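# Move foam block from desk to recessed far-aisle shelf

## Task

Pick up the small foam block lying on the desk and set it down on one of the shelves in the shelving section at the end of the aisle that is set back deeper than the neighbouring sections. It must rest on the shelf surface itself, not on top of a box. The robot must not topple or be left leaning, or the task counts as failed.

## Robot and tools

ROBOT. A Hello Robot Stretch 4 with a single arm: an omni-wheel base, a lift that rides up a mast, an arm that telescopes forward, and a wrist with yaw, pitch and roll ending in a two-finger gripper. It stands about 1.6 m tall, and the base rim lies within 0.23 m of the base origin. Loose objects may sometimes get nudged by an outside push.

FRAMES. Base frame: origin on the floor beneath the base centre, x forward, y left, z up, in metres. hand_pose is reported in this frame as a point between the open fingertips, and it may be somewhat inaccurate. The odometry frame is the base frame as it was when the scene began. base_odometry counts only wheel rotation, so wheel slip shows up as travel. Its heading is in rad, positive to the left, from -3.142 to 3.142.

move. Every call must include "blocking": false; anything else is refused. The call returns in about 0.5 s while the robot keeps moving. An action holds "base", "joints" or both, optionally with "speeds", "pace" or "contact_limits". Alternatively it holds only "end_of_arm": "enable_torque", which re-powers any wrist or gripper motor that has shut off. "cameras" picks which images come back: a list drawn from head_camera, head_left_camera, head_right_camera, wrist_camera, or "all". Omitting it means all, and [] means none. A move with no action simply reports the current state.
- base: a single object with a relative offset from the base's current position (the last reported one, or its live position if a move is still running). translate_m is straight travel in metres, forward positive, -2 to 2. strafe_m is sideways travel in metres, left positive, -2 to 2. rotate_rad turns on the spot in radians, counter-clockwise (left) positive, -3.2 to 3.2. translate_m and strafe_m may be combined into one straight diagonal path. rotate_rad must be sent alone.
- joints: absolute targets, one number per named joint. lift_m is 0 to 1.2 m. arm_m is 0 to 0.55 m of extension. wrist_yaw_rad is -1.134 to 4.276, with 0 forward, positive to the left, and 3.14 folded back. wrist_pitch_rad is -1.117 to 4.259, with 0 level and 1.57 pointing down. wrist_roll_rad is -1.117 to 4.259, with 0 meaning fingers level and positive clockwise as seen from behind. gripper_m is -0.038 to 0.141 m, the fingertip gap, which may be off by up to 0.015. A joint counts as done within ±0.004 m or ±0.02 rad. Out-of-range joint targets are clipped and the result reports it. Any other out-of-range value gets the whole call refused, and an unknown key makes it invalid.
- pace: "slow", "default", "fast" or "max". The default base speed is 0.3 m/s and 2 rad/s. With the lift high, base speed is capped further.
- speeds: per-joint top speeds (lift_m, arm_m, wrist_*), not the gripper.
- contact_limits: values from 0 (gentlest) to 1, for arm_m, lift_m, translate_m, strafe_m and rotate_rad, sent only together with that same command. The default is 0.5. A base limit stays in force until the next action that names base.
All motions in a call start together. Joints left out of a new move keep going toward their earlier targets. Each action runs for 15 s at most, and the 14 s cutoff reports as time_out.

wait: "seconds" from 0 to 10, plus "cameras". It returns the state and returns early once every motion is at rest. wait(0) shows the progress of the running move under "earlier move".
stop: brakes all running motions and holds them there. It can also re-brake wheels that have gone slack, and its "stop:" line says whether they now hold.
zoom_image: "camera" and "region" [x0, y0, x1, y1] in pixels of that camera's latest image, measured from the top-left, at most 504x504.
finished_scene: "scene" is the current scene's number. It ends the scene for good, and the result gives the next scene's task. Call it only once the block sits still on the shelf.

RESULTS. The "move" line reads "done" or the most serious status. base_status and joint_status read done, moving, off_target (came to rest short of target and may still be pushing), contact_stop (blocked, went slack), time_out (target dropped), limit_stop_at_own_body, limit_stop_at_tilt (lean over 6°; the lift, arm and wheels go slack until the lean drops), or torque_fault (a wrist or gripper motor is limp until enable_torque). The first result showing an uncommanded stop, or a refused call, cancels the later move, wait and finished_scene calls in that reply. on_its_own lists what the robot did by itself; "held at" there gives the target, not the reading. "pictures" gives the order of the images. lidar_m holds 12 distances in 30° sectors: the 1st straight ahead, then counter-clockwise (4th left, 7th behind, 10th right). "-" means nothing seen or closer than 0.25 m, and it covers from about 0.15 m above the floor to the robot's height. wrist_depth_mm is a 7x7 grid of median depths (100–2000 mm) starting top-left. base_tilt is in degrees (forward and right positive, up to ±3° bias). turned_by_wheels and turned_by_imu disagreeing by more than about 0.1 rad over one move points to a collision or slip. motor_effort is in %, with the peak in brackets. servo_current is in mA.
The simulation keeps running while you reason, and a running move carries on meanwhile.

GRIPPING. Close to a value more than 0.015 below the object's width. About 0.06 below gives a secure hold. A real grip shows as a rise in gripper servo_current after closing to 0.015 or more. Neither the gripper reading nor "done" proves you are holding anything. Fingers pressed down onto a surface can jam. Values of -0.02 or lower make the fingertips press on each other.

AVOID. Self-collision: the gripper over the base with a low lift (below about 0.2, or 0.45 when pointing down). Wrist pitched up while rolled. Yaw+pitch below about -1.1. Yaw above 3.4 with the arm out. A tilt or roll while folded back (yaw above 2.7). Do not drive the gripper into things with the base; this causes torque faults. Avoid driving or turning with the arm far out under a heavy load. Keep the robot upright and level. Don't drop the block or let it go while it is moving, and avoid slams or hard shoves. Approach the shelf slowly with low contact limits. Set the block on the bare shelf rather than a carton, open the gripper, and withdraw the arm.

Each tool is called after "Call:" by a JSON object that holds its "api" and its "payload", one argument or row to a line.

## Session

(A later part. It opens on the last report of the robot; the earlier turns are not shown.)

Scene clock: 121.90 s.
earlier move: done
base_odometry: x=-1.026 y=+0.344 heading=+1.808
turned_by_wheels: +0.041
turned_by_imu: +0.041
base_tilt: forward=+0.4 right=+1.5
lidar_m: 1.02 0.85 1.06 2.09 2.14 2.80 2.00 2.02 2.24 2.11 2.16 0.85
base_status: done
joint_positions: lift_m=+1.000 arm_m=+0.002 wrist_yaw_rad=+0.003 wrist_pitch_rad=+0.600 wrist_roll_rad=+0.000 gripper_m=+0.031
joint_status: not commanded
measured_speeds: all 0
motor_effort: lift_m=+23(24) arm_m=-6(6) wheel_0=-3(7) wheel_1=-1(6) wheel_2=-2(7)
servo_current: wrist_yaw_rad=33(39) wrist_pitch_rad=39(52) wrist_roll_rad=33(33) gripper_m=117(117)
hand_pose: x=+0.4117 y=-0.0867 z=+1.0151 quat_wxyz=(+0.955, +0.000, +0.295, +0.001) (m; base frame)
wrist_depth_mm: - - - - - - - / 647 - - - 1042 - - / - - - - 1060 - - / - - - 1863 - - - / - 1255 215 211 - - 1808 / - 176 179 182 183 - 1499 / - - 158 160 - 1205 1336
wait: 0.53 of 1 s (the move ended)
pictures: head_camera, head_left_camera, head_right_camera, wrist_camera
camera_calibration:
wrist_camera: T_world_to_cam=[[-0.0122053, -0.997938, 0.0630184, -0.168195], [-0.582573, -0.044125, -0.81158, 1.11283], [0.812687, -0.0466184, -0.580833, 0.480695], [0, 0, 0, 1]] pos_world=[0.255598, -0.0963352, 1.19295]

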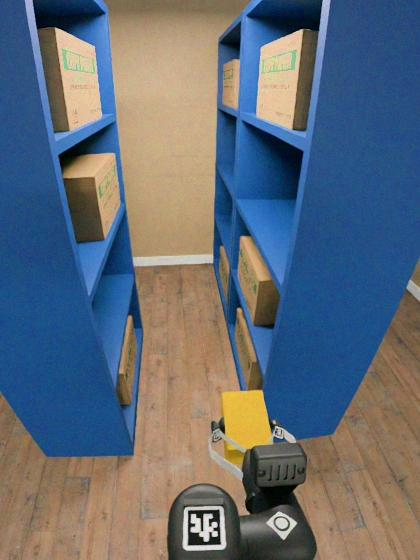

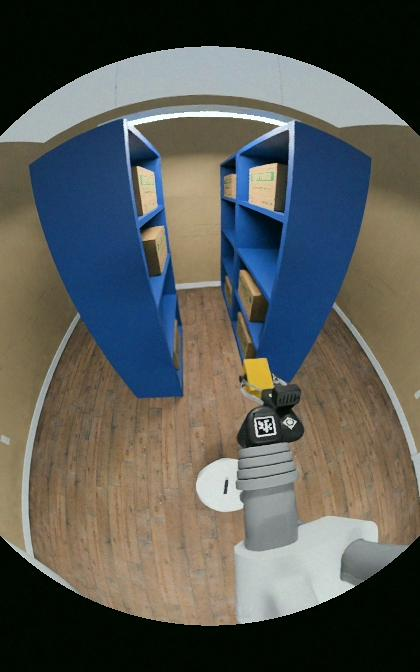

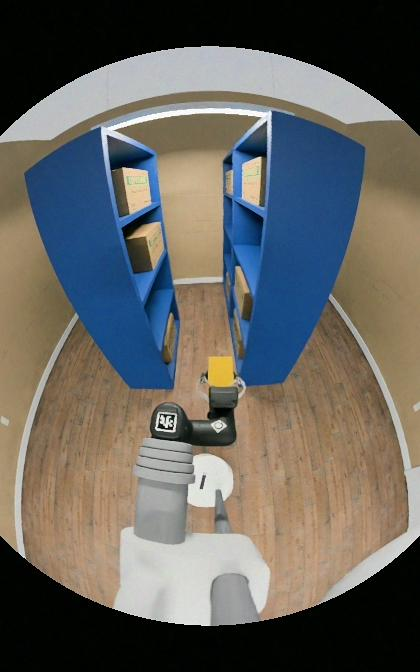

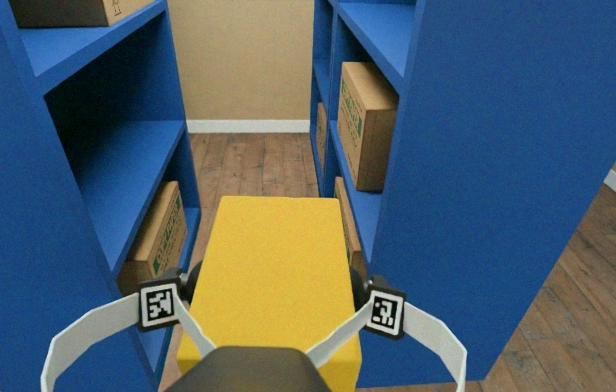

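Call:
{"api": "move", "payload": {
  "blocking": false,
  "base": {"rotate_rad": 0.14},
  "joints": {"wrist_yaw_rad": 2.6},
  "cameras": []
}}

Call:
{"api": "wait", "payload": {
  "seconds": 0.8,
  "cameras": []
}}

Call:
{"api": "move", "payload": {
  "blocking": false,
  "base": {"translate_m": 0.55, "strafe_m": -0.165},
  "cameras": []
}}

Call:
{"api": "wait", "payload": {
  "seconds": 3,
  "cameras": ["head_camera", "head_left_camera", "head_right_camera"]
}}

Scene clock: 166.00 s.
move: moving
base_odometry: x=-1.026 y=+0.344 heading=+1.943
turned_by_wheels: +0.134
turned_by_imu: +0.132
base_tilt: forward=+0.4 right=+1.3
lidar_m: 0.86 0.86 2.14 2.07 2.23 2.86 2.09 2.10 2.18 2.11 1.08 0.86
base_status: rotate_rad moving
joint_positions: lift_m=+1.000 arm_m=+0.002 wrist_yaw_rad=+0.601 wrist_pitch_rad=+0.600 wrist_roll_rad=+0.000 gripper_m=+0.031
joint_status: wrist_yaw_rad moving
measured_speeds: translate_m=+0.000 strafe_m=+0.000 rotate_rad=+0.148 lift_m=+0.000 arm_m=+0.000 wrist_yaw_rad=+1.812 wrist_pitch_rad=+0.000 wrist_roll_rad=+0.000
motor_effort: lift_m=+24(24) arm_m=-6(6) wheel_0=-4(7) wheel_1=-2(5) wheel_2=-2(7)
servo_current: wrist_yaw_rad=65(117) wrist_pitch_rad=39(65) wrist_roll_rad=20(33) gripper_m=104(117)
hand_pose: x=+0.4191 y=+0.0624 z=+1.0150 quat_wxyz=(+0.913, -0.087, +0.282, +0.283) (m; base frame)
wrist_depth_mm: - - - - - - - / - - - - - - - / - - - - - - - / 1983 - 244 244 1921 - - / 1661 1661 216 212 1708 1756 1661 / 1464 185 179 181 184 1537 1160 / 1229 1255 158 159 1255 1205 1060
pictures: none
No camera images: "cameras" was empty.

Scene clock: 166.80 s.
earlier move: moving
base_odometry: x=-1.026 y=+0.344 heading=+1.948
turned_by_wheels: +0.005
turned_by_imu: +0.005
base_tilt: forward=+0.4 right=+1.4
lidar_m: 0.84 0.87 2.14 2.07 2.24 2.85 2.11 2.13 2.16 2.12 1.08 0.86
base_status: done
joint_positions: lift_m=+1.000 arm_m=+0.002 wrist_yaw_rad=+2.055 wrist_pitch_rad=+0.600 wrist_roll_rad=+0.000 gripper_m=+0.031
joint_status: wrist_yaw_rad moving
measured_speeds: translate_m=+0.000 strafe_m=+0.000 rotate_rad=+0.000 lift_m=+0.000 arm_m=+0.000 wrist_yaw_rad=+1.821 wrist_pitch_rad=+0.000 wrist_roll_rad=+0.000
motor_effort: lift_m=+24(24) arm_m=-6(6) wheel_0=-4(7) wheel_1=-2(5) wheel_2=-2(7)
servo_current: wrist_yaw_rad=85(117) wrist_pitch_rad=33(65) wrist_roll_rad=20(33) gripper_m=111(117)
hand_pose: x=+0.1399 y=+0.2514 z=+1.0150 quat_wxyz=(+0.494, -0.253, +0.153, +0.818) (m; base frame)
wrist_depth_mm: - - - - - - - / - - - - - - - / - - - - - - - / - - - - - - - / 1661 1708 216 211 1756 1756 1756 / 1464 185 179 181 184 1537 1499 / 1229 1205 158 160 1229 1205 1336
wait: 0.80 s; no rest
pictures: none
No camera images: "cameras" was empty.

Scene clock: 167.30 s.
move: moving
base_odometry: x=-1.029 y=+0.378 heading=+1.948
turned_by_wheels: +0.000
turned_by_imu: +0.000
base_tilt: forward=+0.4 right=+1.4
lidar_m: 0.92 0.82 2.13 2.06 2.22 2.88 2.78 2.14 2.18 2.11 1.04 0.85
base_status: translate_m moving; strafe_m moving
joint_positions: lift_m=+1.000 arm_m=+0.002 wrist_yaw_rad=+2.596 wrist_pitch_rad=+0.600 wrist_roll_rad=+0.000 gripper_m=+0.031
joint_status: wrist_yaw_rad moving
measured_speeds: translate_m=+0.123 strafe_m=-0.036 rotate_rad=+0.001 lift_m=+0.000 arm_m=+0.000 wrist_yaw_rad=+0.013 wrist_pitch_rad=+0.000 wrist_roll_rad=+0.000
motor_effort: lift_m=+24(24) arm_m=-6(6) wheel_0=+7(8) wheel_1=+5(5) wheel_2=-9(10)
servo_current: wrist_yaw_rad=33(85) wrist_pitch_rad=39(46) wrist_roll_rad=26(33) gripper_m=111(124)
hand_pose: x=+0.0152 y=+0.1982 z=+1.0150 quat_wxyz=(+0.257, -0.285, +0.080, +0.920) (m; base frame)
wrist_depth_mm: - - - - - - - / - - - - - - - / - - - - - - - / - - - - - - - / 1661 1708 217 211 1756 1756 1756 / 1397 185 179 182 184 1576 1464 / 1205 1229 158 159 1255 1229 1336
pictures: none
No camera images: "cameras" was empty.

Scene clock: 170.13 s.
earlier move: done
base_odometry: x=-1.076 y=+0.916 heading=+1.948
turned_by_wheels: +0.000
turned_by_imu: -0.001
base_tilt: forward=+0.2 right=+1.4
lidar_m: 1.02 0.55 0.45 2.20 2.37 3.40 2.88 2.69 2.05 1.98 0.34 0.30
base_status: done
joint_positions: lift_m=+1.000 arm_m=+0.002 wrist_yaw_rad=+2.597 wrist_pitch_rad=+0.600 wrist_roll_rad=+0.000 gripper_m=+0.031
joint_status: all done
measured_speeds: all 0
motor_effort: lift_m=+24(24) arm_m=-6(6) wheel_0=+1(9) wheel_1=+2(6) wheel_2=+0(11)
servo_current: wrist_yaw_rad=33(85) wrist_pitch_rad=39(65) wrist_roll_rad=26(33) gripper_m=98(124)
hand_pose: x=+0.0151 y=+0.1981 z=+1.0150 quat_wxyz=(+0.257, -0.285, +0.080, +0.920) (m; base frame)
wrist_depth_mm: - - - - - - - / - - - - - - - / - - - - - - - / - - - - - - - / 1708 1708 217 212 1756 1756 1808 / 1430 185 179 182 184 1537 1499 / 1229 1229 158 160 1229 1205 1336
wait: 2.83 of 3 s (the move ended)
pictures: head_camera, head_left_camera, head_right_camera

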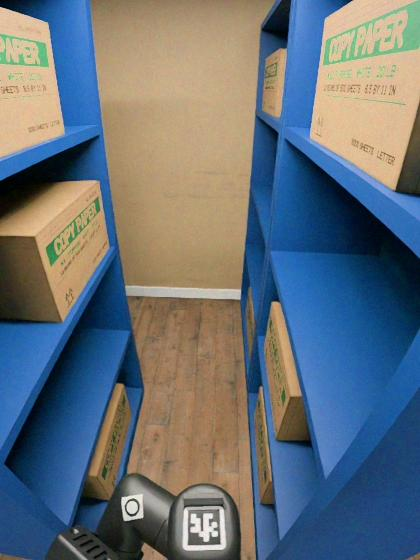

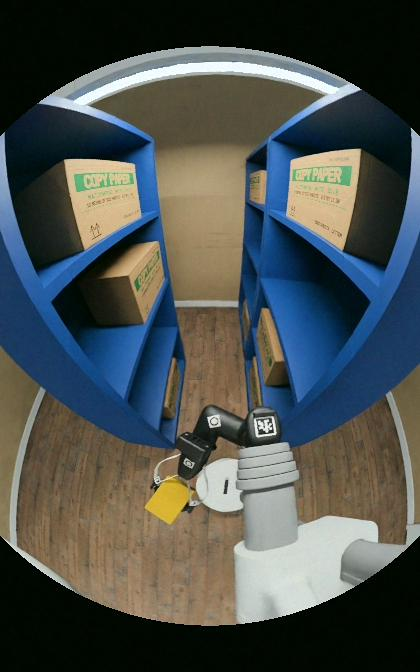

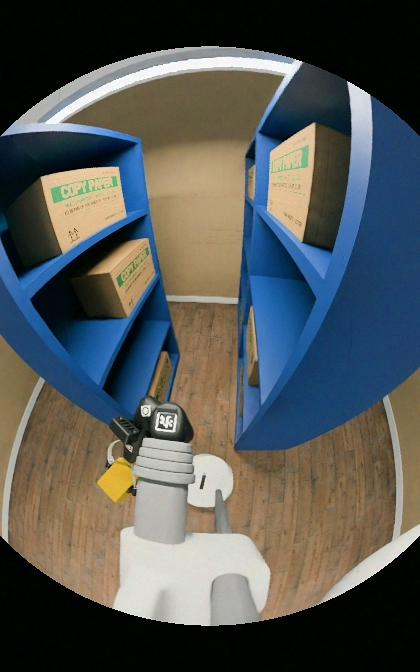

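Call:
{"api": "move", "payload": {
  "blocking": false,
  "base": {"strafe_m": 0.08},
  "joints": {"wrist_yaw_rad": 2.85},
  "cameras": []
}}

Call:
{"api": "wait", "payload": {
  "seconds": 1.2,
  "cameras": []
}}

Call:
{"api": "move", "payload": {
  "blocking": false,
  "base": {"rotate_rad": -0.035},
  "cameras": []
}}

Call:
{"api": "wait", "payload": {
  "seconds": 0.5,
  "cameras": []
}}

Call:
{"api": "move", "payload": {
  "blocking": false,
  "base": {"translate_m": 0.6},
  "cameras": []
}}

Call:
{"api": "wait", "payload": {
  "seconds": 2.2,
  "cameras": ["head_camera", "head_left_camera"]
}}

Scene clock: 192.20 s.
move: moving
base_odometry: x=-1.110 y=+0.902 heading=+1.948
turned_by_wheels: +0.000
turned_by_imu: -0.001
base_tilt: forward=+0.2 right=+1.5
lidar_m: 1.19 0.47 0.44 2.16 2.31 3.32 3.36 2.72 2.08 2.04 0.35 0.33
base_status: strafe_m moving
joint_positions: lift_m=+1.000 arm_m=+0.002 wrist_yaw_rad=+2.846 wrist_pitch_rad=+0.600 wrist_roll_rad=+0.000 gripper_m=+0.031
joint_status: wrist_yaw_rad moving
measured_speeds: translate_m=-0.001 strafe_m=+0.142 rotate_rad=+0.008 lift_m=+0.000 arm_m=+0.000 wrist_yaw_rad=+0.008 wrist_pitch_rad=+0.000 wrist_roll_rad=+0.000
motor_effort: lift_m=+23(24) arm_m=-6(6) wheel_0=-9(11) wheel_1=+10(10) wheel_2=+0(1)
servo_current: wrist_yaw_rad=39(65) wrist_pitch_rad=52(52) wrist_roll_rad=33(33) gripper_m=104(124)
hand_pose: x=-0.0290 y=+0.1529 z=+1.0150 quat_wxyz=(+0.141, -0.292, +0.043, +0.945) (m; base frame)
wrist_depth_mm: - - - - - - - / - - - - - - - / - - - - - - - / 1983 - - - - - - / 1661 1708 217 212 1708 1808 1808 / 1430 185 179 182 184 1537 1537 / 1205 1255 158 160 1255 1205 1336
pictures: none
No camera images: "cameras" was empty.

Scene clock: 193.03 s.
earlier move: done
base_odometry: x=-1.150 y=+0.886 heading=+1.948
turned_by_wheels: +0.000
turned_by_imu: +0.000
base_tilt: forward=+0.4 right=+1.3
lidar_m: 1.07 0.41 0.42 2.11 2.27 3.29 3.35 2.76 2.12 2.07 0.34 0.39
base_status: done
joint_positions: lift_m=+1.000 arm_m=+0.002 wrist_yaw_rad=+2.847 wrist_pitch_rad=+0.600 wrist_roll_rad=+0.000 gripper_m=+0.031
joint_status: all done
measured_speeds: all 0
motor_effort: lift_m=+23(24) arm_m=-6(6) wheel_0=-1(11) wheel_1=-1(10) wheel_2=+0(2)
servo_current: wrist_yaw_rad=26(65) wrist_pitch_rad=46(59) wrist_roll_rad=26(33) gripper_m=104(124)
hand_pose: x=-0.0290 y=+0.1529 z=+1.0150 quat_wxyz=(+0.140, -0.292, +0.043, +0.945) (m; base frame)
wrist_depth_mm: - - - - - - - / - - - - - - - / - - - - - - - / - - - - - - - / 1618 1708 217 212 1808 1808 1756 / 1430 185 179 181 184 1537 1499 / 1229 1255 158 160 1255 1205 1308
wait: 0.83 of 1.2 s (the move ended)
pictures: none
No camera images: "cameras" was empty.

Scene clock: 193.53 s.
move: moving
base_odometry: x=-1.150 y=+0.887 heading=+1.913
turned_by_wheels: -0.035
turned_by_imu: -0.034
base_tilt: forward=+0.3 right=+1.5
lidar_m: 1.13 0.45 0.41 2.13 2.24 3.14 3.40 2.73 2.16 2.06 0.37 0.39
base_status: rotate_rad moving
joint_positions: lift_m=+1.000 arm_m=+0.002 wrist_yaw_rad=+2.847 wrist_pitch_rad=+0.600 wrist_roll_rad=+0.000 gripper_m=+0.031
joint_status: not commanded
measured_speeds: all 0
motor_effort: lift_m=+24(24) arm_m=-6(6) wheel_0=+1(5) wheel_1=+0(5) wheel_2=+1(4)
servo_current: wrist_yaw_rad=33(39) wrist_pitch_rad=39(39) wrist_roll_rad=26(33) gripper_m=104(117)
hand_pose: x=-0.0290 y=+0.1529 z=+1.0150 quat_wxyz=(+0.140, -0.292, +0.043, +0.945) (m; base frame)
wrist_depth_mm: - - - - - - - / - - - - - - - / - - - - - - - / - - - - - - - / 1661 1708 217 212 1708 1808 1808 / 1430 185 179 182 184 1499 1499 / 1229 1229 158 160 1255 1229 1308
pictures: none
No camera images: "cameras" was empty.

Scene clock: 193.63 s.
earlier move: done
base_odometry: x=-1.150 y=+0.887 heading=+1.913
turned_by_wheels: +0.000
turned_by_imu: +0.000
base_tilt: forward=+0.3 right=+1.5
lidar_m: 1.13 0.44 0.38 2.11 2.26 3.17 3.36 2.73 2.15 2.07 0.36 0.40
base_status: done
joint_positions: lift_m=+1.000 arm_m=+0.002 wrist_yaw_rad=+2.847 wrist_pitch_rad=+0.600 wrist_roll_rad=+0.000 gripper_m=+0.031
joint_status: not commanded
measured_speeds: all 0
motor_effort: lift_m=+24(24) arm_m=-6(6) wheel_0=+1(5) wheel_1=+1(5) wheel_2=+2(4)
servo_current: wrist_yaw_rad=39(39) wrist_pitch_rad=33(39) wrist_roll_rad=33(33) gripper_m=111(117)
hand_pose: x=-0.0290 y=+0.1529 z=+1.0150 quat_wxyz=(+0.140, -0.292, +0.043, +0.945) (m; base frame)
wrist_depth_mm: - - - - - - - / - - - - - - - / - - - - - - - / - - - - - - - / 1661 1708 218 212 1756 1808 1808 / 1430 185 180 182 184 1499 1499 / 1205 1229 158 160 1255 1229 1308
wait: 0.10 of 0.5 s (the move ended)
pictures: none
No camera images: "cameras" was empty.

Scene clock: 194.13 s.
move: moving
base_odometry: x=-1.161 y=+0.917 heading=+1.913
turned_by_wheels: +0.000
turned_by_imu: +0.000
base_tilt: forward=+0.3 right=+1.5
lidar_m: 1.13 0.43 0.36 2.14 2.24 3.16 3.40 2.72 2.13 2.07 0.35 0.38
base_status: translate_m moving
joint_positions: lift_m=+1.000 arm_m=+0.002 wrist_yaw_rad=+2.847 wrist_pitch_rad=+0.600 wrist_roll_rad=+0.000 gripper_m=+0.031
joint_status: not commanded
measured_speeds: translate_m=+0.125 strafe_m=-0.001 rotate_rad=-0.002 lift_m=+0.000 arm_m=+0.000 wrist_yaw_rad=+0.000 wrist_pitch_rad=+0.000 wrist_roll_rad=+0.000
motor_effort: lift_m=+24(24) arm_m=-6(6) wheel_0=+5(7) wheel_1=+6(7) wheel_2=-8(9)
servo_current: wrist_yaw_rad=33(39) wrist_pitch_rad=39(52) wrist_roll_rad=26(33) gripper_m=98(117)
hand_pose: x=-0.0290 y=+0.1528 z=+1.0150 quat_wxyz=(+0.140, -0.292, +0.043, +0.945) (m; base frame)
wrist_depth_mm: - - - - - - - / - - - - - - - / - - - - - - - / 1983 - - - - - - / 1708 1661 217 212 1708 1756 1808 / 1430 185 179 181 183 1537 1499 / 1229 1229 158 160 1255 1229 1308
pictures: none
No camera images: "cameras" was empty.

Scene clock: 196.33 s.
earlier move: moving
base_odometry: x=-1.342 y=+1.424 heading=+1.914
turned_by_wheels: +0.000
turned_by_imu: +0.000
base_tilt: forward=+0.5 right=+1.5
lidar_m: 1.33 0.40 0.29 0.27 0.30 4.04 3.99 0.40 0.25 0.25 0.25 0.41
base_status: translate_m moving
joint_positions: lift_m=+1.000 arm_m=+0.002 wrist_yaw_rad=+2.847 wrist_pitch_rad=+0.600 wrist_roll_rad=+0.000 gripper_m=+0.031
joint_status: not commanded
measured_speeds: translate_m=+0.125 strafe_m=+0.000 rotate_rad=+0.000 lift_m=+0.000 arm_m=+0.000 wrist_yaw_rad=+0.000 wrist_pitch_rad=+0.000 wrist_roll_rad=+0.000
motor_effort: lift_m=+23(24) arm_m=-6(6) wheel_0=+2(8) wheel_1=+1(7) wheel_2=-1(11)
servo_current: wrist_yaw_rad=39(46) wrist_pitch_rad=39(52) wrist_roll_rad=33(33) gripper_m=111(117)
hand_pose: x=-0.0290 y=+0.1528 z=+1.0150 quat_wxyz=(+0.140, -0.292, +0.043, +0.945) (m; base frame)
wrist_depth_mm: - - - - 387 402 436 / - - - - 424 442 462 / - - - - 445 452 462 / - - - - 384 355 359 / 1708 1708 217 212 - 301 291 / 1430 185 180 181 183 265 246 / 1205 1229 158 159 - - 228
wait: 2.20 s; no rest
pictures: head_camera, head_left_camera

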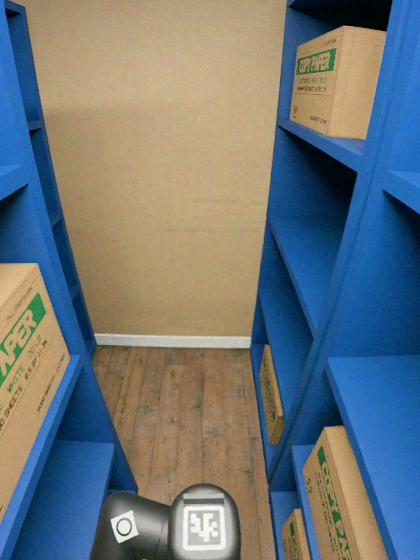

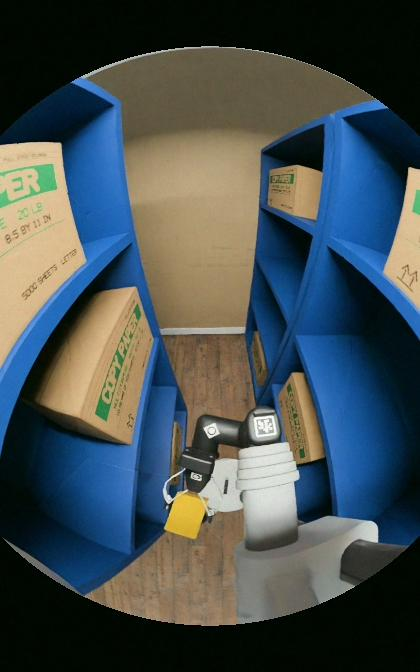

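Call:
{"api": "move", "payload": {
  "blocking": false,
  "base": {"translate_m": 1.05, "strafe_m": 0.015},
  "pace": "default",
  "cameras": []
}}

Call:
{"api": "wait", "payload": {
  "seconds": 5,
  "cameras": ["head_camera", "head_left_camera"]
}}

Scene clock: 208.83 s.
earlier move: done
move: moving
base_odometry: x=-1.363 y=+1.482 heading=+1.914
turned_by_wheels: +0.000
turned_by_imu: -0.001
base_tilt: forward=+0.3 right=+1.2
lidar_m: 1.32 0.41 0.31 0.27 0.31 0.46 4.09 0.41 0.27 0.25 0.28 0.42
base_status: translate_m moving; strafe_m moving
joint_positions: lift_m=+1.000 arm_m=+0.002 wrist_yaw_rad=+2.847 wrist_pitch_rad=+0.600 wrist_roll_rad=+0.000 gripper_m=+0.031
joint_status: not commanded
measured_speeds: translate_m=+0.124 strafe_m=+0.000 rotate_rad=+0.000 lift_m=+0.000 arm_m=+0.000 wrist_yaw_rad=+0.000 wrist_pitch_rad=+0.000 wrist_roll_rad=+0.000
motor_effort: lift_m=+24(24) arm_m=-6(6) wheel_0=+4(7) wheel_1=+5(6) wheel_2=-8(9)
servo_current: wrist_yaw_rad=52(52) wrist_pitch_rad=33(52) wrist_roll_rad=26(33) gripper_m=111(124)
hand_pose: x=-0.0290 y=+0.1528 z=+1.0150 quat_wxyz=(+0.140, -0.292, +0.043, +0.945) (m; base frame)
wrist_depth_mm: - - - - 439 455 - / - - - - 469 - - / - - - - 469 455 466 / - - - - 373 353 359 / 1708 1708 217 212 - 303 293 / 1430 185 179 181 183 266 247 / 1229 1229 159 160 - - 229
pictures: none
No camera images: "cameras" was empty.

Scene clock: 213.33 s.
earlier move: done
base_odometry: x=-1.719 y=+2.435 heading=+1.914
turned_by_wheels: +0.000
turned_by_imu: -0.001
base_tilt: forward=+0.5 right=+1.4
lidar_m: 0.46 0.49 0.71 0.69 0.62 0.52 1.21 0.45 0.29 0.31 0.34 0.49
base_status: done
joint_positions: lift_m=+1.000 arm_m=+0.002 wrist_yaw_rad=+2.847 wrist_pitch_rad=+0.600 wrist_roll_rad=+0.000 gripper_m=+0.031
joint_status: not commanded
measured_speeds: all 0
motor_effort: lift_m=+24(24) arm_m=-6(6) wheel_0=+1(7) wheel_1=+1(8) wheel_2=+2(11)
servo_current: wrist_yaw_rad=33(52) wrist_pitch_rad=39(59) wrist_roll_rad=33(33) gripper_m=98(124)
hand_pose: x=-0.0290 y=+0.1528 z=+1.0150 quat_wxyz=(+0.140, -0.292, +0.043, +0.945) (m; base frame)
wrist_depth_mm: - - - 574 - - - / - - - - - - - / 1008 - - - - - - / 991 - - 246 - - - / 1160 1708 217 212 - - - / 1008 182 180 182 183 1008 788 / 991 1255 158 160 1205 931 750
wait: 4.50 of 5 s (the move ended)
pictures: head_camera, head_left_camera

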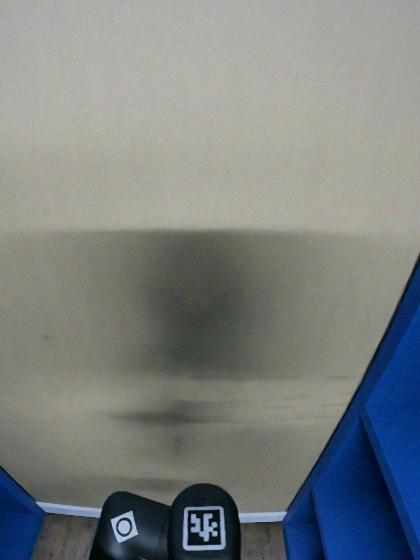

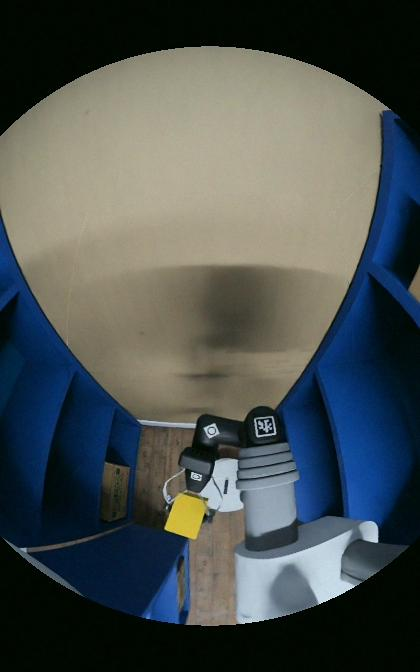

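Call:
{"api": "move", "payload": {
  "blocking": false,
  "base": {"rotate_rad": 1.57},
  "joints": {"wrist_yaw_rad": 0.0},
  "cameras": []
}}

Call:
{"api": "wait", "payload": {
  "seconds": 1.8,
  "cameras": ["head_camera", "head_right_camera", "wrist_camera"]
}}

Scene clock: 227.97 s.
move: moving
base_odometry: x=-1.719 y=+2.435 heading=+2.123
turned_by_wheels: +0.209
turned_by_imu: +0.205
base_tilt: forward=+0.3 right=+1.3
lidar_m: 0.47 0.53 0.68 0.71 0.52 0.51 0.72 0.38 0.31 0.30 0.34 0.46
base_status: rotate_rad moving
joint_positions: lift_m=+1.000 arm_m=+0.002 wrist_yaw_rad=+2.249 wrist_pitch_rad=+0.600 wrist_roll_rad=+0.000 gripper_m=+0.031
joint_status: wrist_yaw_rad moving
measured_speeds: translate_m=-0.002 strafe_m=+0.000 rotate_rad=+0.793 lift_m=+0.000 arm_m=+0.000 wrist_yaw_rad=-1.822 wrist_pitch_rad=+0.000 wrist_roll_rad=+0.000
motor_effort: lift_m=+23(24) arm_m=-6(6) wheel_0=-7(7) wheel_1=-4(6) wheel_2=-6(7)
servo_current: wrist_yaw_rad=117(117) wrist_pitch_rad=33(52) wrist_roll_rad=33(33) gripper_m=124(124)
hand_pose: x=+0.0920 y=+0.2402 z=+1.0150 quat_wxyz=(+0.412, -0.267, +0.127, +0.862) (m; base frame)
wrist_depth_mm: - - - - - - - / - - - - - - - / - - - - - - - / - 1983 - 245 - - - / 1708 1618 210 212 - - - / 1430 185 179 182 183 - 788 / 1205 1229 158 160 976 741 732
pictures: none
No camera images: "cameras" was empty.

Scene clock: 229.73 s.
earlier move: done
base_odometry: x=-1.719 y=+2.435 heading=-2.800
turned_by_wheels: +1.360
turned_by_imu: +1.343
base_tilt: forward=+0.4 right=+1.4
lidar_m: 0.68 0.62 0.50 1.14 0.45 0.33 0.33 0.36 0.46 0.46 0.49 0.71
base_status: done
joint_positions: lift_m=+1.000 arm_m=+0.002 wrist_yaw_rad=+0.003 wrist_pitch_rad=+0.600 wrist_roll_rad=+0.000 gripper_m=+0.031
joint_status: all done
measured_speeds: all 0
motor_effort: lift_m=+23(24) arm_m=-6(6) wheel_0=-4(8) wheel_1=-2(7) wheel_2=-1(8)
servo_current: wrist_yaw_rad=39(117) wrist_pitch_rad=39(65) wrist_roll_rad=33(33) gripper_m=104(124)
hand_pose: x=+0.4117 y=-0.0866 z=+1.0151 quat_wxyz=(+0.955, -0.001, +0.295, +0.002) (m; base frame)
wrist_depth_mm: - - - - - - - / - - - - - - 500 / - - - - - - 517 / - - - 246 1078 - 569 / - - 210 212 - 854 - / - 180 179 181 183 759 - / - 931 158 159 - - -
wait: 1.77 of 1.8 s (the move ended)
pictures: head_camera, head_right_camera, wrist_camera
camera_calibration:
wrist_camera: T_world_to_cam=[[-0.0116214, -0.997947, 0.0629787, -0.168298], [-0.582601, -0.0444305, -0.811543, 1.11282], [0.812675, -0.0461227, -0.580889, 0.480732], [0, 0, 0, 1]] pos_world=[0.255698, -0.0963362, 1.19295]

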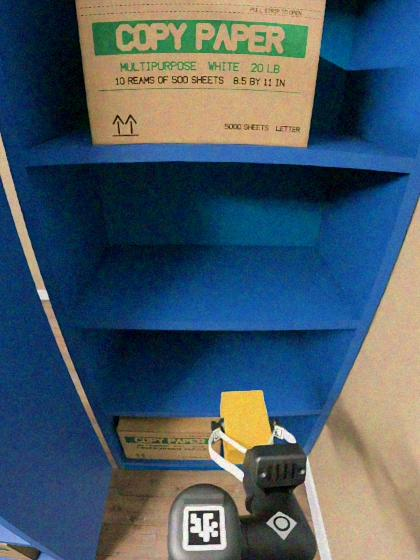

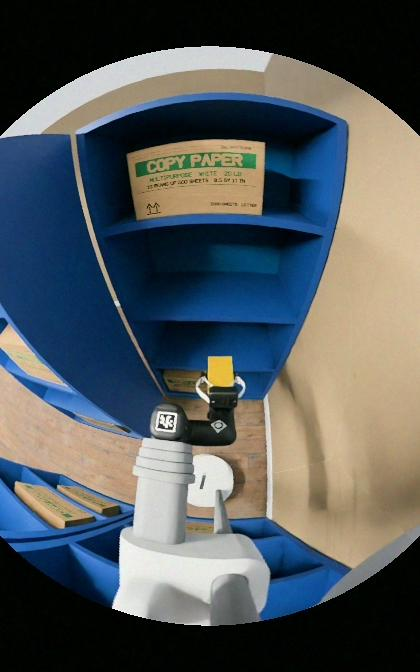

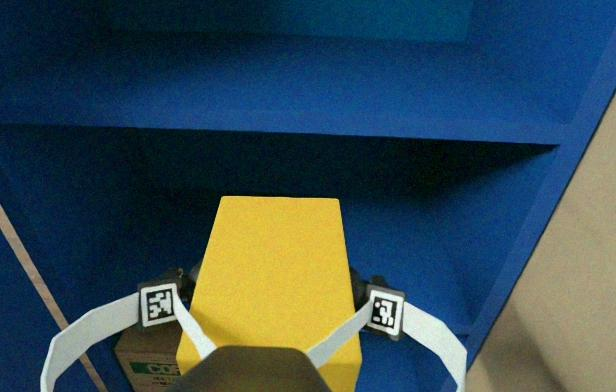

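Call:
{"api": "move", "payload": {
  "blocking": false,
  "joints": {"lift_m": 1.09},
  "cameras": []
}}

Call:
{"api": "wait", "payload": {
  "seconds": 0.6,
  "cameras": []
}}

Call:
{"api": "move", "payload": {
  "blocking": false,
  "joints": {"arm_m": 0.43},
  "cameras": []
}}

Call:
{"api": "wait", "payload": {
  "seconds": 2,
  "cameras": ["head_camera", "wrist_camera"]
}}

Scene clock: 245.60 s.
move: moving
base_odometry: x=-1.719 y=+2.435 heading=-2.800
turned_by_wheels: +0.000
turned_by_imu: -0.001
base_tilt: forward=+0.4 right=+1.4
lidar_m: 0.68 0.60 0.50 1.12 0.45 0.33 0.32 0.35 0.46 0.46 0.49 0.71
base_status: not commanded
joint_positions: lift_m=+1.039 arm_m=+0.002 wrist_yaw_rad=+0.003 wrist_pitch_rad=+0.600 wrist_roll_rad=+0.000 gripper_m=+0.031
joint_status: lift_m moving
measured_speeds: translate_m=+0.000 strafe_m=+0.000 rotate_rad=+0.000 lift_m=+0.149 arm_m=+0.000 wrist_yaw_rad=+0.000 wrist_pitch_rad=+0.000 wrist_roll_rad=+0.000
motor_effort: lift_m=+26(28) arm_m=-6(6) wheel_0=-4(4) wheel_1=-2(3) wheel_2=-1(1)
servo_current: wrist_yaw_rad=26(39) wrist_pitch_rad=46(46) wrist_roll_rad=26(33) gripper_m=111(117)
hand_pose: x=+0.4117 y=-0.0866 z=+1.0542 quat_wxyz=(+0.955, -0.001, +0.295, +0.002) (m; base frame)
wrist_depth_mm: - - - - - - - / - - - - - 732 500 / - - - - - - 525 / - - - 246 - - 574 / - - 210 212 - - - / - 176 179 181 183 759 - / - 960 158 160 - - -
pictures: none
No camera images: "cameras" was empty.

Scene clock: 246.20 s.
earlier move: moving
base_odometry: x=-1.719 y=+2.435 heading=-2.800
turned_by_wheels: +0.000
turned_by_imu: +0.000
base_tilt: forward=+0.3 right=+1.4
lidar_m: 0.68 0.61 0.50 1.12 0.47 0.36 0.31 0.37 0.47 0.45 0.50 0.70
base_status: not commanded
joint_positions: lift_m=+1.090 arm_m=+0.002 wrist_yaw_rad=+0.003 wrist_pitch_rad=+0.600 wrist_roll_rad=+0.000 gripper_m=+0.031
joint_status: lift_m moving
measured_speeds: translate_m=+0.000 strafe_m=+0.000 rotate_rad=+0.000 lift_m=+0.002 arm_m=+0.000 wrist_yaw_rad=+0.000 wrist_pitch_rad=+0.000 wrist_roll_rad=+0.000
motor_effort: lift_m=+26(28) arm_m=-6(6) wheel_0=-4(4) wheel_1=-2(3) wheel_2=-1(1)
servo_current: wrist_yaw_rad=39(39) wrist_pitch_rad=46(52) wrist_roll_rad=33(33) gripper_m=98(117)
hand_pose: x=+0.4117 y=-0.0866 z=+1.1050 quat_wxyz=(+0.955, -0.001, +0.295, +0.002) (m; base frame)
wrist_depth_mm: - - - - - - - / - - - - - - 500 / - - - - - - 517 / - - - 246 - - 564 / - - 210 212 - - - / - 176 179 181 184 741 - / - 976 158 160 - - -
wait: 0.60 s; no rest
pictures: none
No camera images: "cameras" was empty.

Scene clock: 246.70 s.
move: moving
base_odometry: x=-1.719 y=+2.435 heading=-2.800
turned_by_wheels: +0.000
turned_by_imu: +0.000
base_tilt: forward=+0.4 right=+1.3
lidar_m: 0.70 0.60 0.51 1.11 0.44 0.34 0.33 0.33 0.45 0.46 0.50 0.69
base_status: not commanded
joint_positions: lift_m=+1.090 arm_m=+0.054 wrist_yaw_rad=+0.003 wrist_pitch_rad=+0.600 wrist_roll_rad=+0.000 gripper_m=+0.031
joint_status: lift_m moving; arm_m moving
measured_speeds: translate_m=+0.000 strafe_m=+0.000 rotate_rad=+0.000 lift_m=+0.000 arm_m=+0.198 wrist_yaw_rad=+0.000 wrist_pitch_rad=+0.000 wrist_roll_rad=+0.000
motor_effort: lift_m=+25(25) arm_m=+6(8) wheel_0=-4(4) wheel_1=-2(3) wheel_2=-1(1)
servo_current: wrist_yaw_rad=33(39) wrist_pitch_rad=26(59) wrist_roll_rad=20(33) gripper_m=111(111)
hand_pose: x=+0.4637 y=-0.0866 z=+1.1050 quat_wxyz=(+0.955, +0.000, +0.295, +0.002) (m; base frame)
wrist_depth_mm: - - - - - 798 492 / - - - - - - 488 / - - - - - - 492 / - - - 245 - - 530 / - - 209 212 1042 - - / - 176 179 182 183 691 - / - 917 158 159 - 144 -
pictures: none
No camera images: "cameras" was empty.

Scene clock: 248.57 s.
earlier move: done
base_odometry: x=-1.719 y=+2.435 heading=-2.800
turned_by_wheels: +0.000
turned_by_imu: +0.000
base_tilt: forward=+0.5 right=+1.4
lidar_m: 0.67 0.60 0.50 1.10 0.48 0.35 0.32 0.35 0.47 0.46 0.48 0.70
base_status: not commanded
joint_positions: lift_m=+1.090 arm_m=+0.430 wrist_yaw_rad=+0.003 wrist_pitch_rad=+0.600 wrist_roll_rad=+0.000 gripper_m=+0.031
joint_status: all done
measured_speeds: all 0
motor_effort: lift_m=+24(26) arm_m=+7(9) wheel_0=-4(4) wheel_1=-3(3) wheel_2=-1(1)
servo_current: wrist_yaw_rad=39(46) wrist_pitch_rad=39(59) wrist_roll_rad=26(39) gripper_m=111(117)
hand_pose: x=+0.8390 y=-0.0866 z=+1.1050 quat_wxyz=(+0.955, +0.000, +0.295, +0.002) (m; base frame)
wrist_depth_mm: 477 469 466 466 459 455 459 / 512 508 508 504 500 500 488 / 554 554 559 559 549 549 525 / 449 455 244 246 - - 504 / 392 397 217 211 415 418 421 / 332 185 179 182 186 355 355 / 289 294 158 160 297 296 315
wait: 1.87 of 2 s (the move ended)
pictures: head_camera, wrist_camera
camera_calibration:
wrist_camera: T_world_to_cam=[[-0.0118998, -0.997947, 0.0629314, -0.168742], [-0.582609, -0.0442298, -0.811548, 1.43476], [0.812665, -0.0463216, -0.580887, 0.185682], [0, 0, 0, 1]] pos_world=[0.682998, -0.0963357, 1.28285]

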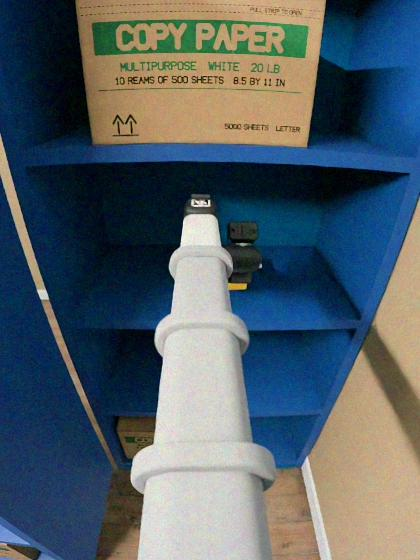

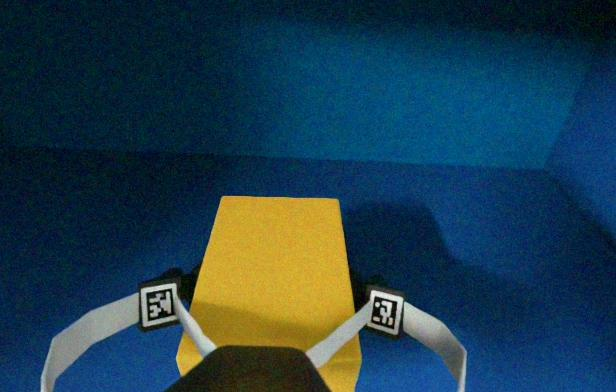

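Call:
{"api": "move", "payload": {
  "blocking": false,
  "joints": {"lift_m": 1.035},
  "contact_limits": {"lift_m": 0.1},
  "cameras": []
}}

Call:
{"api": "wait", "payload": {
  "seconds": 0.6,
  "cameras": []
}}

Call:
{"api": "move", "payload": {
  "blocking": false,
  "joints": {"lift_m": 0.998},
  "speeds": {"lift_m": 0.04},
  "contact_limits": {"lift_m": 0.05},
  "cameras": []
}}

Call:
{"api": "wait", "payload": {
  "seconds": 1.2,
  "cameras": ["wrist_camera"]
}}

Scene clock: 256.13 s.
move: moving
base_odometry: x=-1.719 y=+2.435 heading=-2.800
turned_by_wheels: +0.000
turned_by_imu: -0.001
base_tilt: forward=+0.3 right=+1.4
lidar_m: 0.69 0.62 0.50 1.08 0.46 0.33 0.32 0.34 0.44 0.47 0.48 0.72
base_status: not commanded
joint_positions: lift_m=+1.053 arm_m=+0.430 wrist_yaw_rad=+0.003 wrist_pitch_rad=+0.600 wrist_roll_rad=+0.000 gripper_m=+0.031
joint_status: lift_m moving
measured_speeds: translate_m=+0.000 strafe_m=+0.000 rotate_rad=+0.000 lift_m=-0.109 arm_m=+0.000 wrist_yaw_rad=+0.000 wrist_pitch_rad=+0.000 wrist_roll_rad=+0.000
motor_effort: lift_m=+13(23) arm_m=+6(7) wheel_0=-4(4) wheel_1=-2(3) wheel_2=-1(1)
servo_current: wrist_yaw_rad=39(46) wrist_pitch_rad=46(59) wrist_roll_rad=26(33) gripper_m=104(117)
contact_limits: lift_m 0.1
hand_pose: x=+0.8390 y=-0.0866 z=+1.0686 quat_wxyz=(+0.955, +0.000, +0.295, +0.002) (m; base frame)
wrist_depth_mm: 477 466 466 466 466 455 459 / 512 512 508 504 500 500 484 / - 549 544 544 539 544 525 / 418 424 430 433 427 433 439 / 345 351 217 212 366 368 373 / 294 185 179 181 186 310 314 / 255 259 158 160 263 256 278
pictures: none
No camera images: "cameras" was empty.

Scene clock: 256.73 s.
earlier move: moving
base_odometry: x=-1.719 y=+2.435 heading=-2.800
turned_by_wheels: +0.000
turned_by_imu: +0.000
base_tilt: forward=+0.3 right=+1.4
lidar_m: 0.69 0.60 0.50 1.12 0.45 0.34 0.32 0.35 0.47 0.46 0.50 0.72
base_status: not commanded
joint_positions: lift_m=+1.035 arm_m=+0.430 wrist_yaw_rad=+0.003 wrist_pitch_rad=+0.600 wrist_roll_rad=+0.000 gripper_m=+0.031
joint_status: lift_m moving
measured_speeds: all 0
motor_effort: lift_m=+14(23) arm_m=+7(7) wheel_0=-4(4) wheel_1=-2(3) wheel_2=-1(1)
servo_current: wrist_yaw_rad=33(46) wrist_pitch_rad=26(59) wrist_roll_rad=26(33) gripper_m=117(117)
contact_limits: lift_m 0.1
hand_pose: x=+0.8390 y=-0.0866 z=+1.0508 quat_wxyz=(+0.955, +0.000, +0.295, +0.002) (m; base frame)
wrist_depth_mm: 477 469 466 462 459 459 459 / 512 508 508 508 504 504 488 / 459 462 539 535 530 539 508 / 382 389 394 402 407 410 415 / 317 322 217 212 336 340 342 / 271 185 179 182 185 286 287 / 235 238 158 160 240 236 256
wait: 0.60 s; no rest
pictures: none
No camera images: "cameras" was empty.

Scene clock: 257.23 s.
move: moving
base_odometry: x=-1.719 y=+2.435 heading=-2.800
turned_by_wheels: +0.000
turned_by_imu: +0.000
base_tilt: forward=+0.3 right=+1.4
lidar_m: 0.69 0.60 0.52 1.11 0.46 0.35 0.30 0.35 0.47 0.46 0.51 0.70
base_status: not commanded
joint_positions: lift_m=+1.018 arm_m=+0.430 wrist_yaw_rad=+0.003 wrist_pitch_rad=+0.600 wrist_roll_rad=+0.000 gripper_m=+0.031
joint_status: lift_m moving
measured_speeds: translate_m=+0.000 strafe_m=+0.000 rotate_rad=+0.000 lift_m=-0.040 arm_m=+0.000 wrist_yaw_rad=+0.000 wrist_pitch_rad=+0.000 wrist_roll_rad=+0.000
motor_effort: lift_m=+13(16) arm_m=+7(7) wheel_0=-4(4) wheel_1=-3(3) wheel_2=-1(1)
servo_current: wrist_yaw_rad=33(39) wrist_pitch_rad=46(52) wrist_roll_rad=26(33) gripper_m=98(117)
contact_limits: lift_m 0.05
hand_pose: x=+0.8390 y=-0.0866 z=+1.0331 quat_wxyz=(+0.955, +0.000, +0.295, +0.002) (m; base frame)
wrist_depth_mm: 480 469 469 462 459 455 459 / 512 512 508 508 504 500 484 / 424 433 439 442 452 466 488 / 355 359 368 373 379 382 387 / 294 300 217 212 309 314 317 / 250 185 179 182 186 267 267 / 217 221 158 160 224 223 237
pictures: none
No camera images: "cameras" was empty.

Scene clock: 258.07 s.
earlier move: done
base_odometry: x=-1.719 y=+2.435 heading=-2.800
turned_by_wheels: +0.000
turned_by_imu: +0.000
base_tilt: forward=+0.4 right=+1.6
lidar_m: 0.69 0.59 0.51 1.13 0.46 0.34 0.31 0.37 0.48 0.46 0.50 0.67
base_status: not commanded
joint_positions: lift_m=+0.999 arm_m=+0.430 wrist_yaw_rad=+0.003 wrist_pitch_rad=+0.597 wrist_roll_rad=+0.000 gripper_m=+0.031
joint_status: all done
measured_speeds: all 0
motor_effort: lift_m=+9(16) arm_m=+6(7) wheel_0=-3(4) wheel_1=-2(3) wheel_2=-1(1)
servo_current: wrist_yaw_rad=39(46) wrist_pitch_rad=39(52) wrist_roll_rad=26(33) gripper_m=98(117)
contact_limits: lift_m 0.05
hand_pose: x=+0.8395 y=-0.0866 z=+1.0150 quat_wxyz=(+0.956, +0.000, +0.294, +0.002) (m; base frame)
wrist_depth_mm: 473 462 462 462 459 459 459 / 504 504 500 500 500 500 488 / 427 436 436 452 459 525 500 / 349 357 362 370 373 379 389 / 286 291 211 210 303 307 310 / 241 186 176 176 186 258 259 / 210 213 159 160 219 215 228
wait: 0.83 of 1.2 s (the move ended)
pictures: wrist_camera
camera_calibration:
wrist_camera: T_world_to_cam=[[-0.0120964, -0.997947, 0.0628892, -0.16287], [-0.580105, -0.0442239, -0.81334, 1.36176], [0.814452, -0.0463208, -0.578379, 0.129038], [0, 0, 0, 1]] pos_world=[0.682898, -0.0963357, 1.19245]

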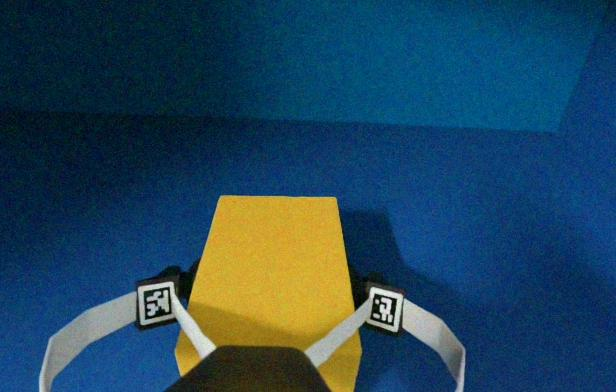

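Call:
{"api": "move", "payload": {
  "blocking": false,
  "joints": {"gripper_m": 0.13, "lift_m": 1.003},
  "cameras": []
}}

Call:
{"api": "wait", "payload": {
  "seconds": 1.2,
  "cameras": []
}}

Call:
{"api": "move", "payload": {
  "blocking": false,
  "joints": {"lift_m": 1.09},
  "cameras": []
}}

Call:
{"api": "wait", "payload": {
  "seconds": 0.6,
  "cameras": ["wrist_camera"]
}}

Scene clock: 265.30 s.
move: moving
base_odometry: x=-1.719 y=+2.435 heading=-2.800
turned_by_wheels: +0.000
turned_by_imu: -0.001
base_tilt: forward=+0.4 right=+1.3
lidar_m: 0.67 0.58 0.51 1.12 0.45 0.34 0.33 0.36 0.45 0.44 0.50 0.70
base_status: not commanded
joint_positions: lift_m=+1.003 arm_m=+0.430 wrist_yaw_rad=+0.003 wrist_pitch_rad=+0.597 wrist_roll_rad=+0.000 gripper_m=+0.051
joint_status: lift_m moving; gripper_m moving
measured_speeds: all 0
motor_effort: lift_m=+19(21) arm_m=+6(7) wheel_0=-3(3) wheel_1=-2(2) wheel_2=-1(1)
servo_current: wrist_yaw_rad=39(46) wrist_pitch_rad=39(46) wrist_roll_rad=33(33) gripper_m=26(98)
hand_pose: x=+0.8395 y=-0.0866 z=+1.0191 quat_wxyz=(+0.956, +0.000, +0.294, +0.002) (m; base frame)
wrist_depth_mm: 469 466 462 462 462 459 466 / 508 504 504 504 504 496 488 / 433 436 442 455 462 525 500 / 353 359 364 370 377 382 394 / 291 294 220 214 307 310 314 / 244 189 184 181 187 262 262 / 212 216 163 163 216 224 231
pictures: none
No camera images: "cameras" was empty.

Scene clock: 266.50 s.
earlier move: moving
base_odometry: x=-1.719 y=+2.435 heading=-2.800
turned_by_wheels: +0.000
turned_by_imu: +0.000
base_tilt: forward=+0.2 right=+1.5
lidar_m: 0.69 0.60 0.49 1.14 0.48 0.34 0.32 0.35 0.48 0.45 0.48 0.72
base_status: not commanded
joint_positions: lift_m=+1.003 arm_m=+0.430 wrist_yaw_rad=+0.002 wrist_pitch_rad=+0.597 wrist_roll_rad=+0.000 gripper_m=+0.130
joint_status: gripper_m moving; the others done
measured_speeds: all 0
motor_effort: lift_m=+19(21) arm_m=+6(7) wheel_0=-3(3) wheel_1=-2(2) wheel_2=-1(1)
servo_current: wrist_yaw_rad=33(46) wrist_pitch_rad=46(52) wrist_roll_rad=26(33) gripper_m=65(98)
hand_pose: x=+0.8394 y=-0.0869 z=+1.0192 quat_wxyz=(+0.956, +0.000, +0.294, +0.001) (m; base frame)
wrist_depth_mm: 469 462 466 459 459 462 466 / 500 504 504 500 500 500 488 / 433 439 449 455 466 530 492 / 355 359 364 359 379 387 392 / 290 296 220 214 307 314 315 / 245 198 179 186 196 263 263 / 214 216 163 166 224 224 231
wait: 1.20 s; no rest
pictures: none
No camera images: "cameras" was empty.

Scene clock: 267.00 s.
move: moving
base_odometry: x=-1.719 y=+2.435 heading=-2.800
turned_by_wheels: +0.000
turned_by_imu: +0.000
base_tilt: forward=+0.4 right=+1.4
lidar_m: 0.68 0.60 0.51 1.11 0.47 0.34 0.33 0.34 0.46 0.46 0.50 0.72
base_status: not commanded
joint_positions: lift_m=+1.042 arm_m=+0.430 wrist_yaw_rad=+0.002 wrist_pitch_rad=+0.599 wrist_roll_rad=+0.000 gripper_m=+0.130
joint_status: lift_m moving; the others done
measured_speeds: translate_m=+0.000 strafe_m=+0.000 rotate_rad=+0.000 lift_m=+0.149 arm_m=+0.000 wrist_yaw_rad=+0.000 wrist_pitch_rad=+0.000 wrist_roll_rad=+0.000
motor_effort: lift_m=+26(26) arm_m=+6(6) wheel_0=-3(3) wheel_1=-2(2) wheel_2=-1(1)
servo_current: wrist_yaw_rad=33(46) wrist_pitch_rad=46(52) wrist_roll_rad=26(33) gripper_m=39(52)
hand_pose: x=+0.8390 y=-0.0869 z=+1.0574 quat_wxyz=(+0.955, +0.000, +0.295, +0.001) (m; base frame)
wrist_depth_mm: 473 469 466 466 462 462 469 / 508 508 508 508 508 504 492 / 462 539 535 539 549 544 517 / 387 392 399 407 407 418 421 / 322 325 263 248 338 342 345 / 274 205 210 211 216 290 291 / 239 235 186 189 249 251 259
pictures: none
No camera images: "cameras" was empty.

Scene clock: 267.60 s.
earlier move: moving
base_odometry: x=-1.719 y=+2.435 heading=-2.800
turned_by_wheels: +0.000
turned_by_imu: +0.000
base_tilt: forward=+0.4 right=+1.3
lidar_m: 0.69 0.59 0.50 1.11 0.45 0.35 0.31 0.34 0.48 0.44 0.50 0.72
base_status: not commanded
joint_positions: lift_m=+1.090 arm_m=+0.430 wrist_yaw_rad=+0.002 wrist_pitch_rad=+0.599 wrist_roll_rad=+0.000 gripper_m=+0.130
joint_status: lift_m moving; the others done
measured_speeds: all 0
motor_effort: lift_m=+27(27) arm_m=+6(6) wheel_0=-3(3) wheel_1=-2(2) wheel_2=-1(1)
servo_current: wrist_yaw_rad=33(46) wrist_pitch_rad=39(52) wrist_roll_rad=26(33) gripper_m=46(52)
hand_pose: x=+0.8390 y=-0.0869 z=+1.1051 quat_wxyz=(+0.955, +0.000, +0.295, +0.001) (m; base frame)
wrist_depth_mm: 473 466 466 462 462 459 466 / 508 508 508 508 508 508 488 / 549 549 559 564 559 554 525 / 455 459 - - - - 496 / 394 410 404 407 415 418 424 / 334 206 281 276 216 355 355 / 291 294 297 - 304 307 317
wait: 0.60 s; no rest
pictures: wrist_camera
camera_calibration:
wrist_camera: T_world_to_cam=[[-0.0128661, -0.997932, 0.0629774, -0.168239], [-0.582299, -0.0437234, -0.811798, 1.43485], [0.812873, -0.0471164, -0.580532, 0.185085], [0, 0, 0, 1]] pos_world=[0.682899, -0.096434, 1.28285]

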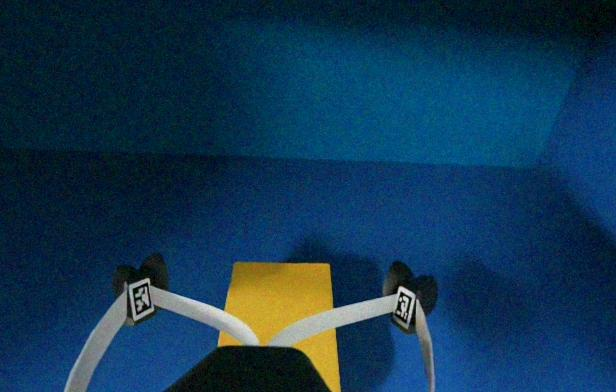

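Call:
{"api": "finished_scene", "payload": {
  "scene": 1
}}

The scene is finished: the task was done.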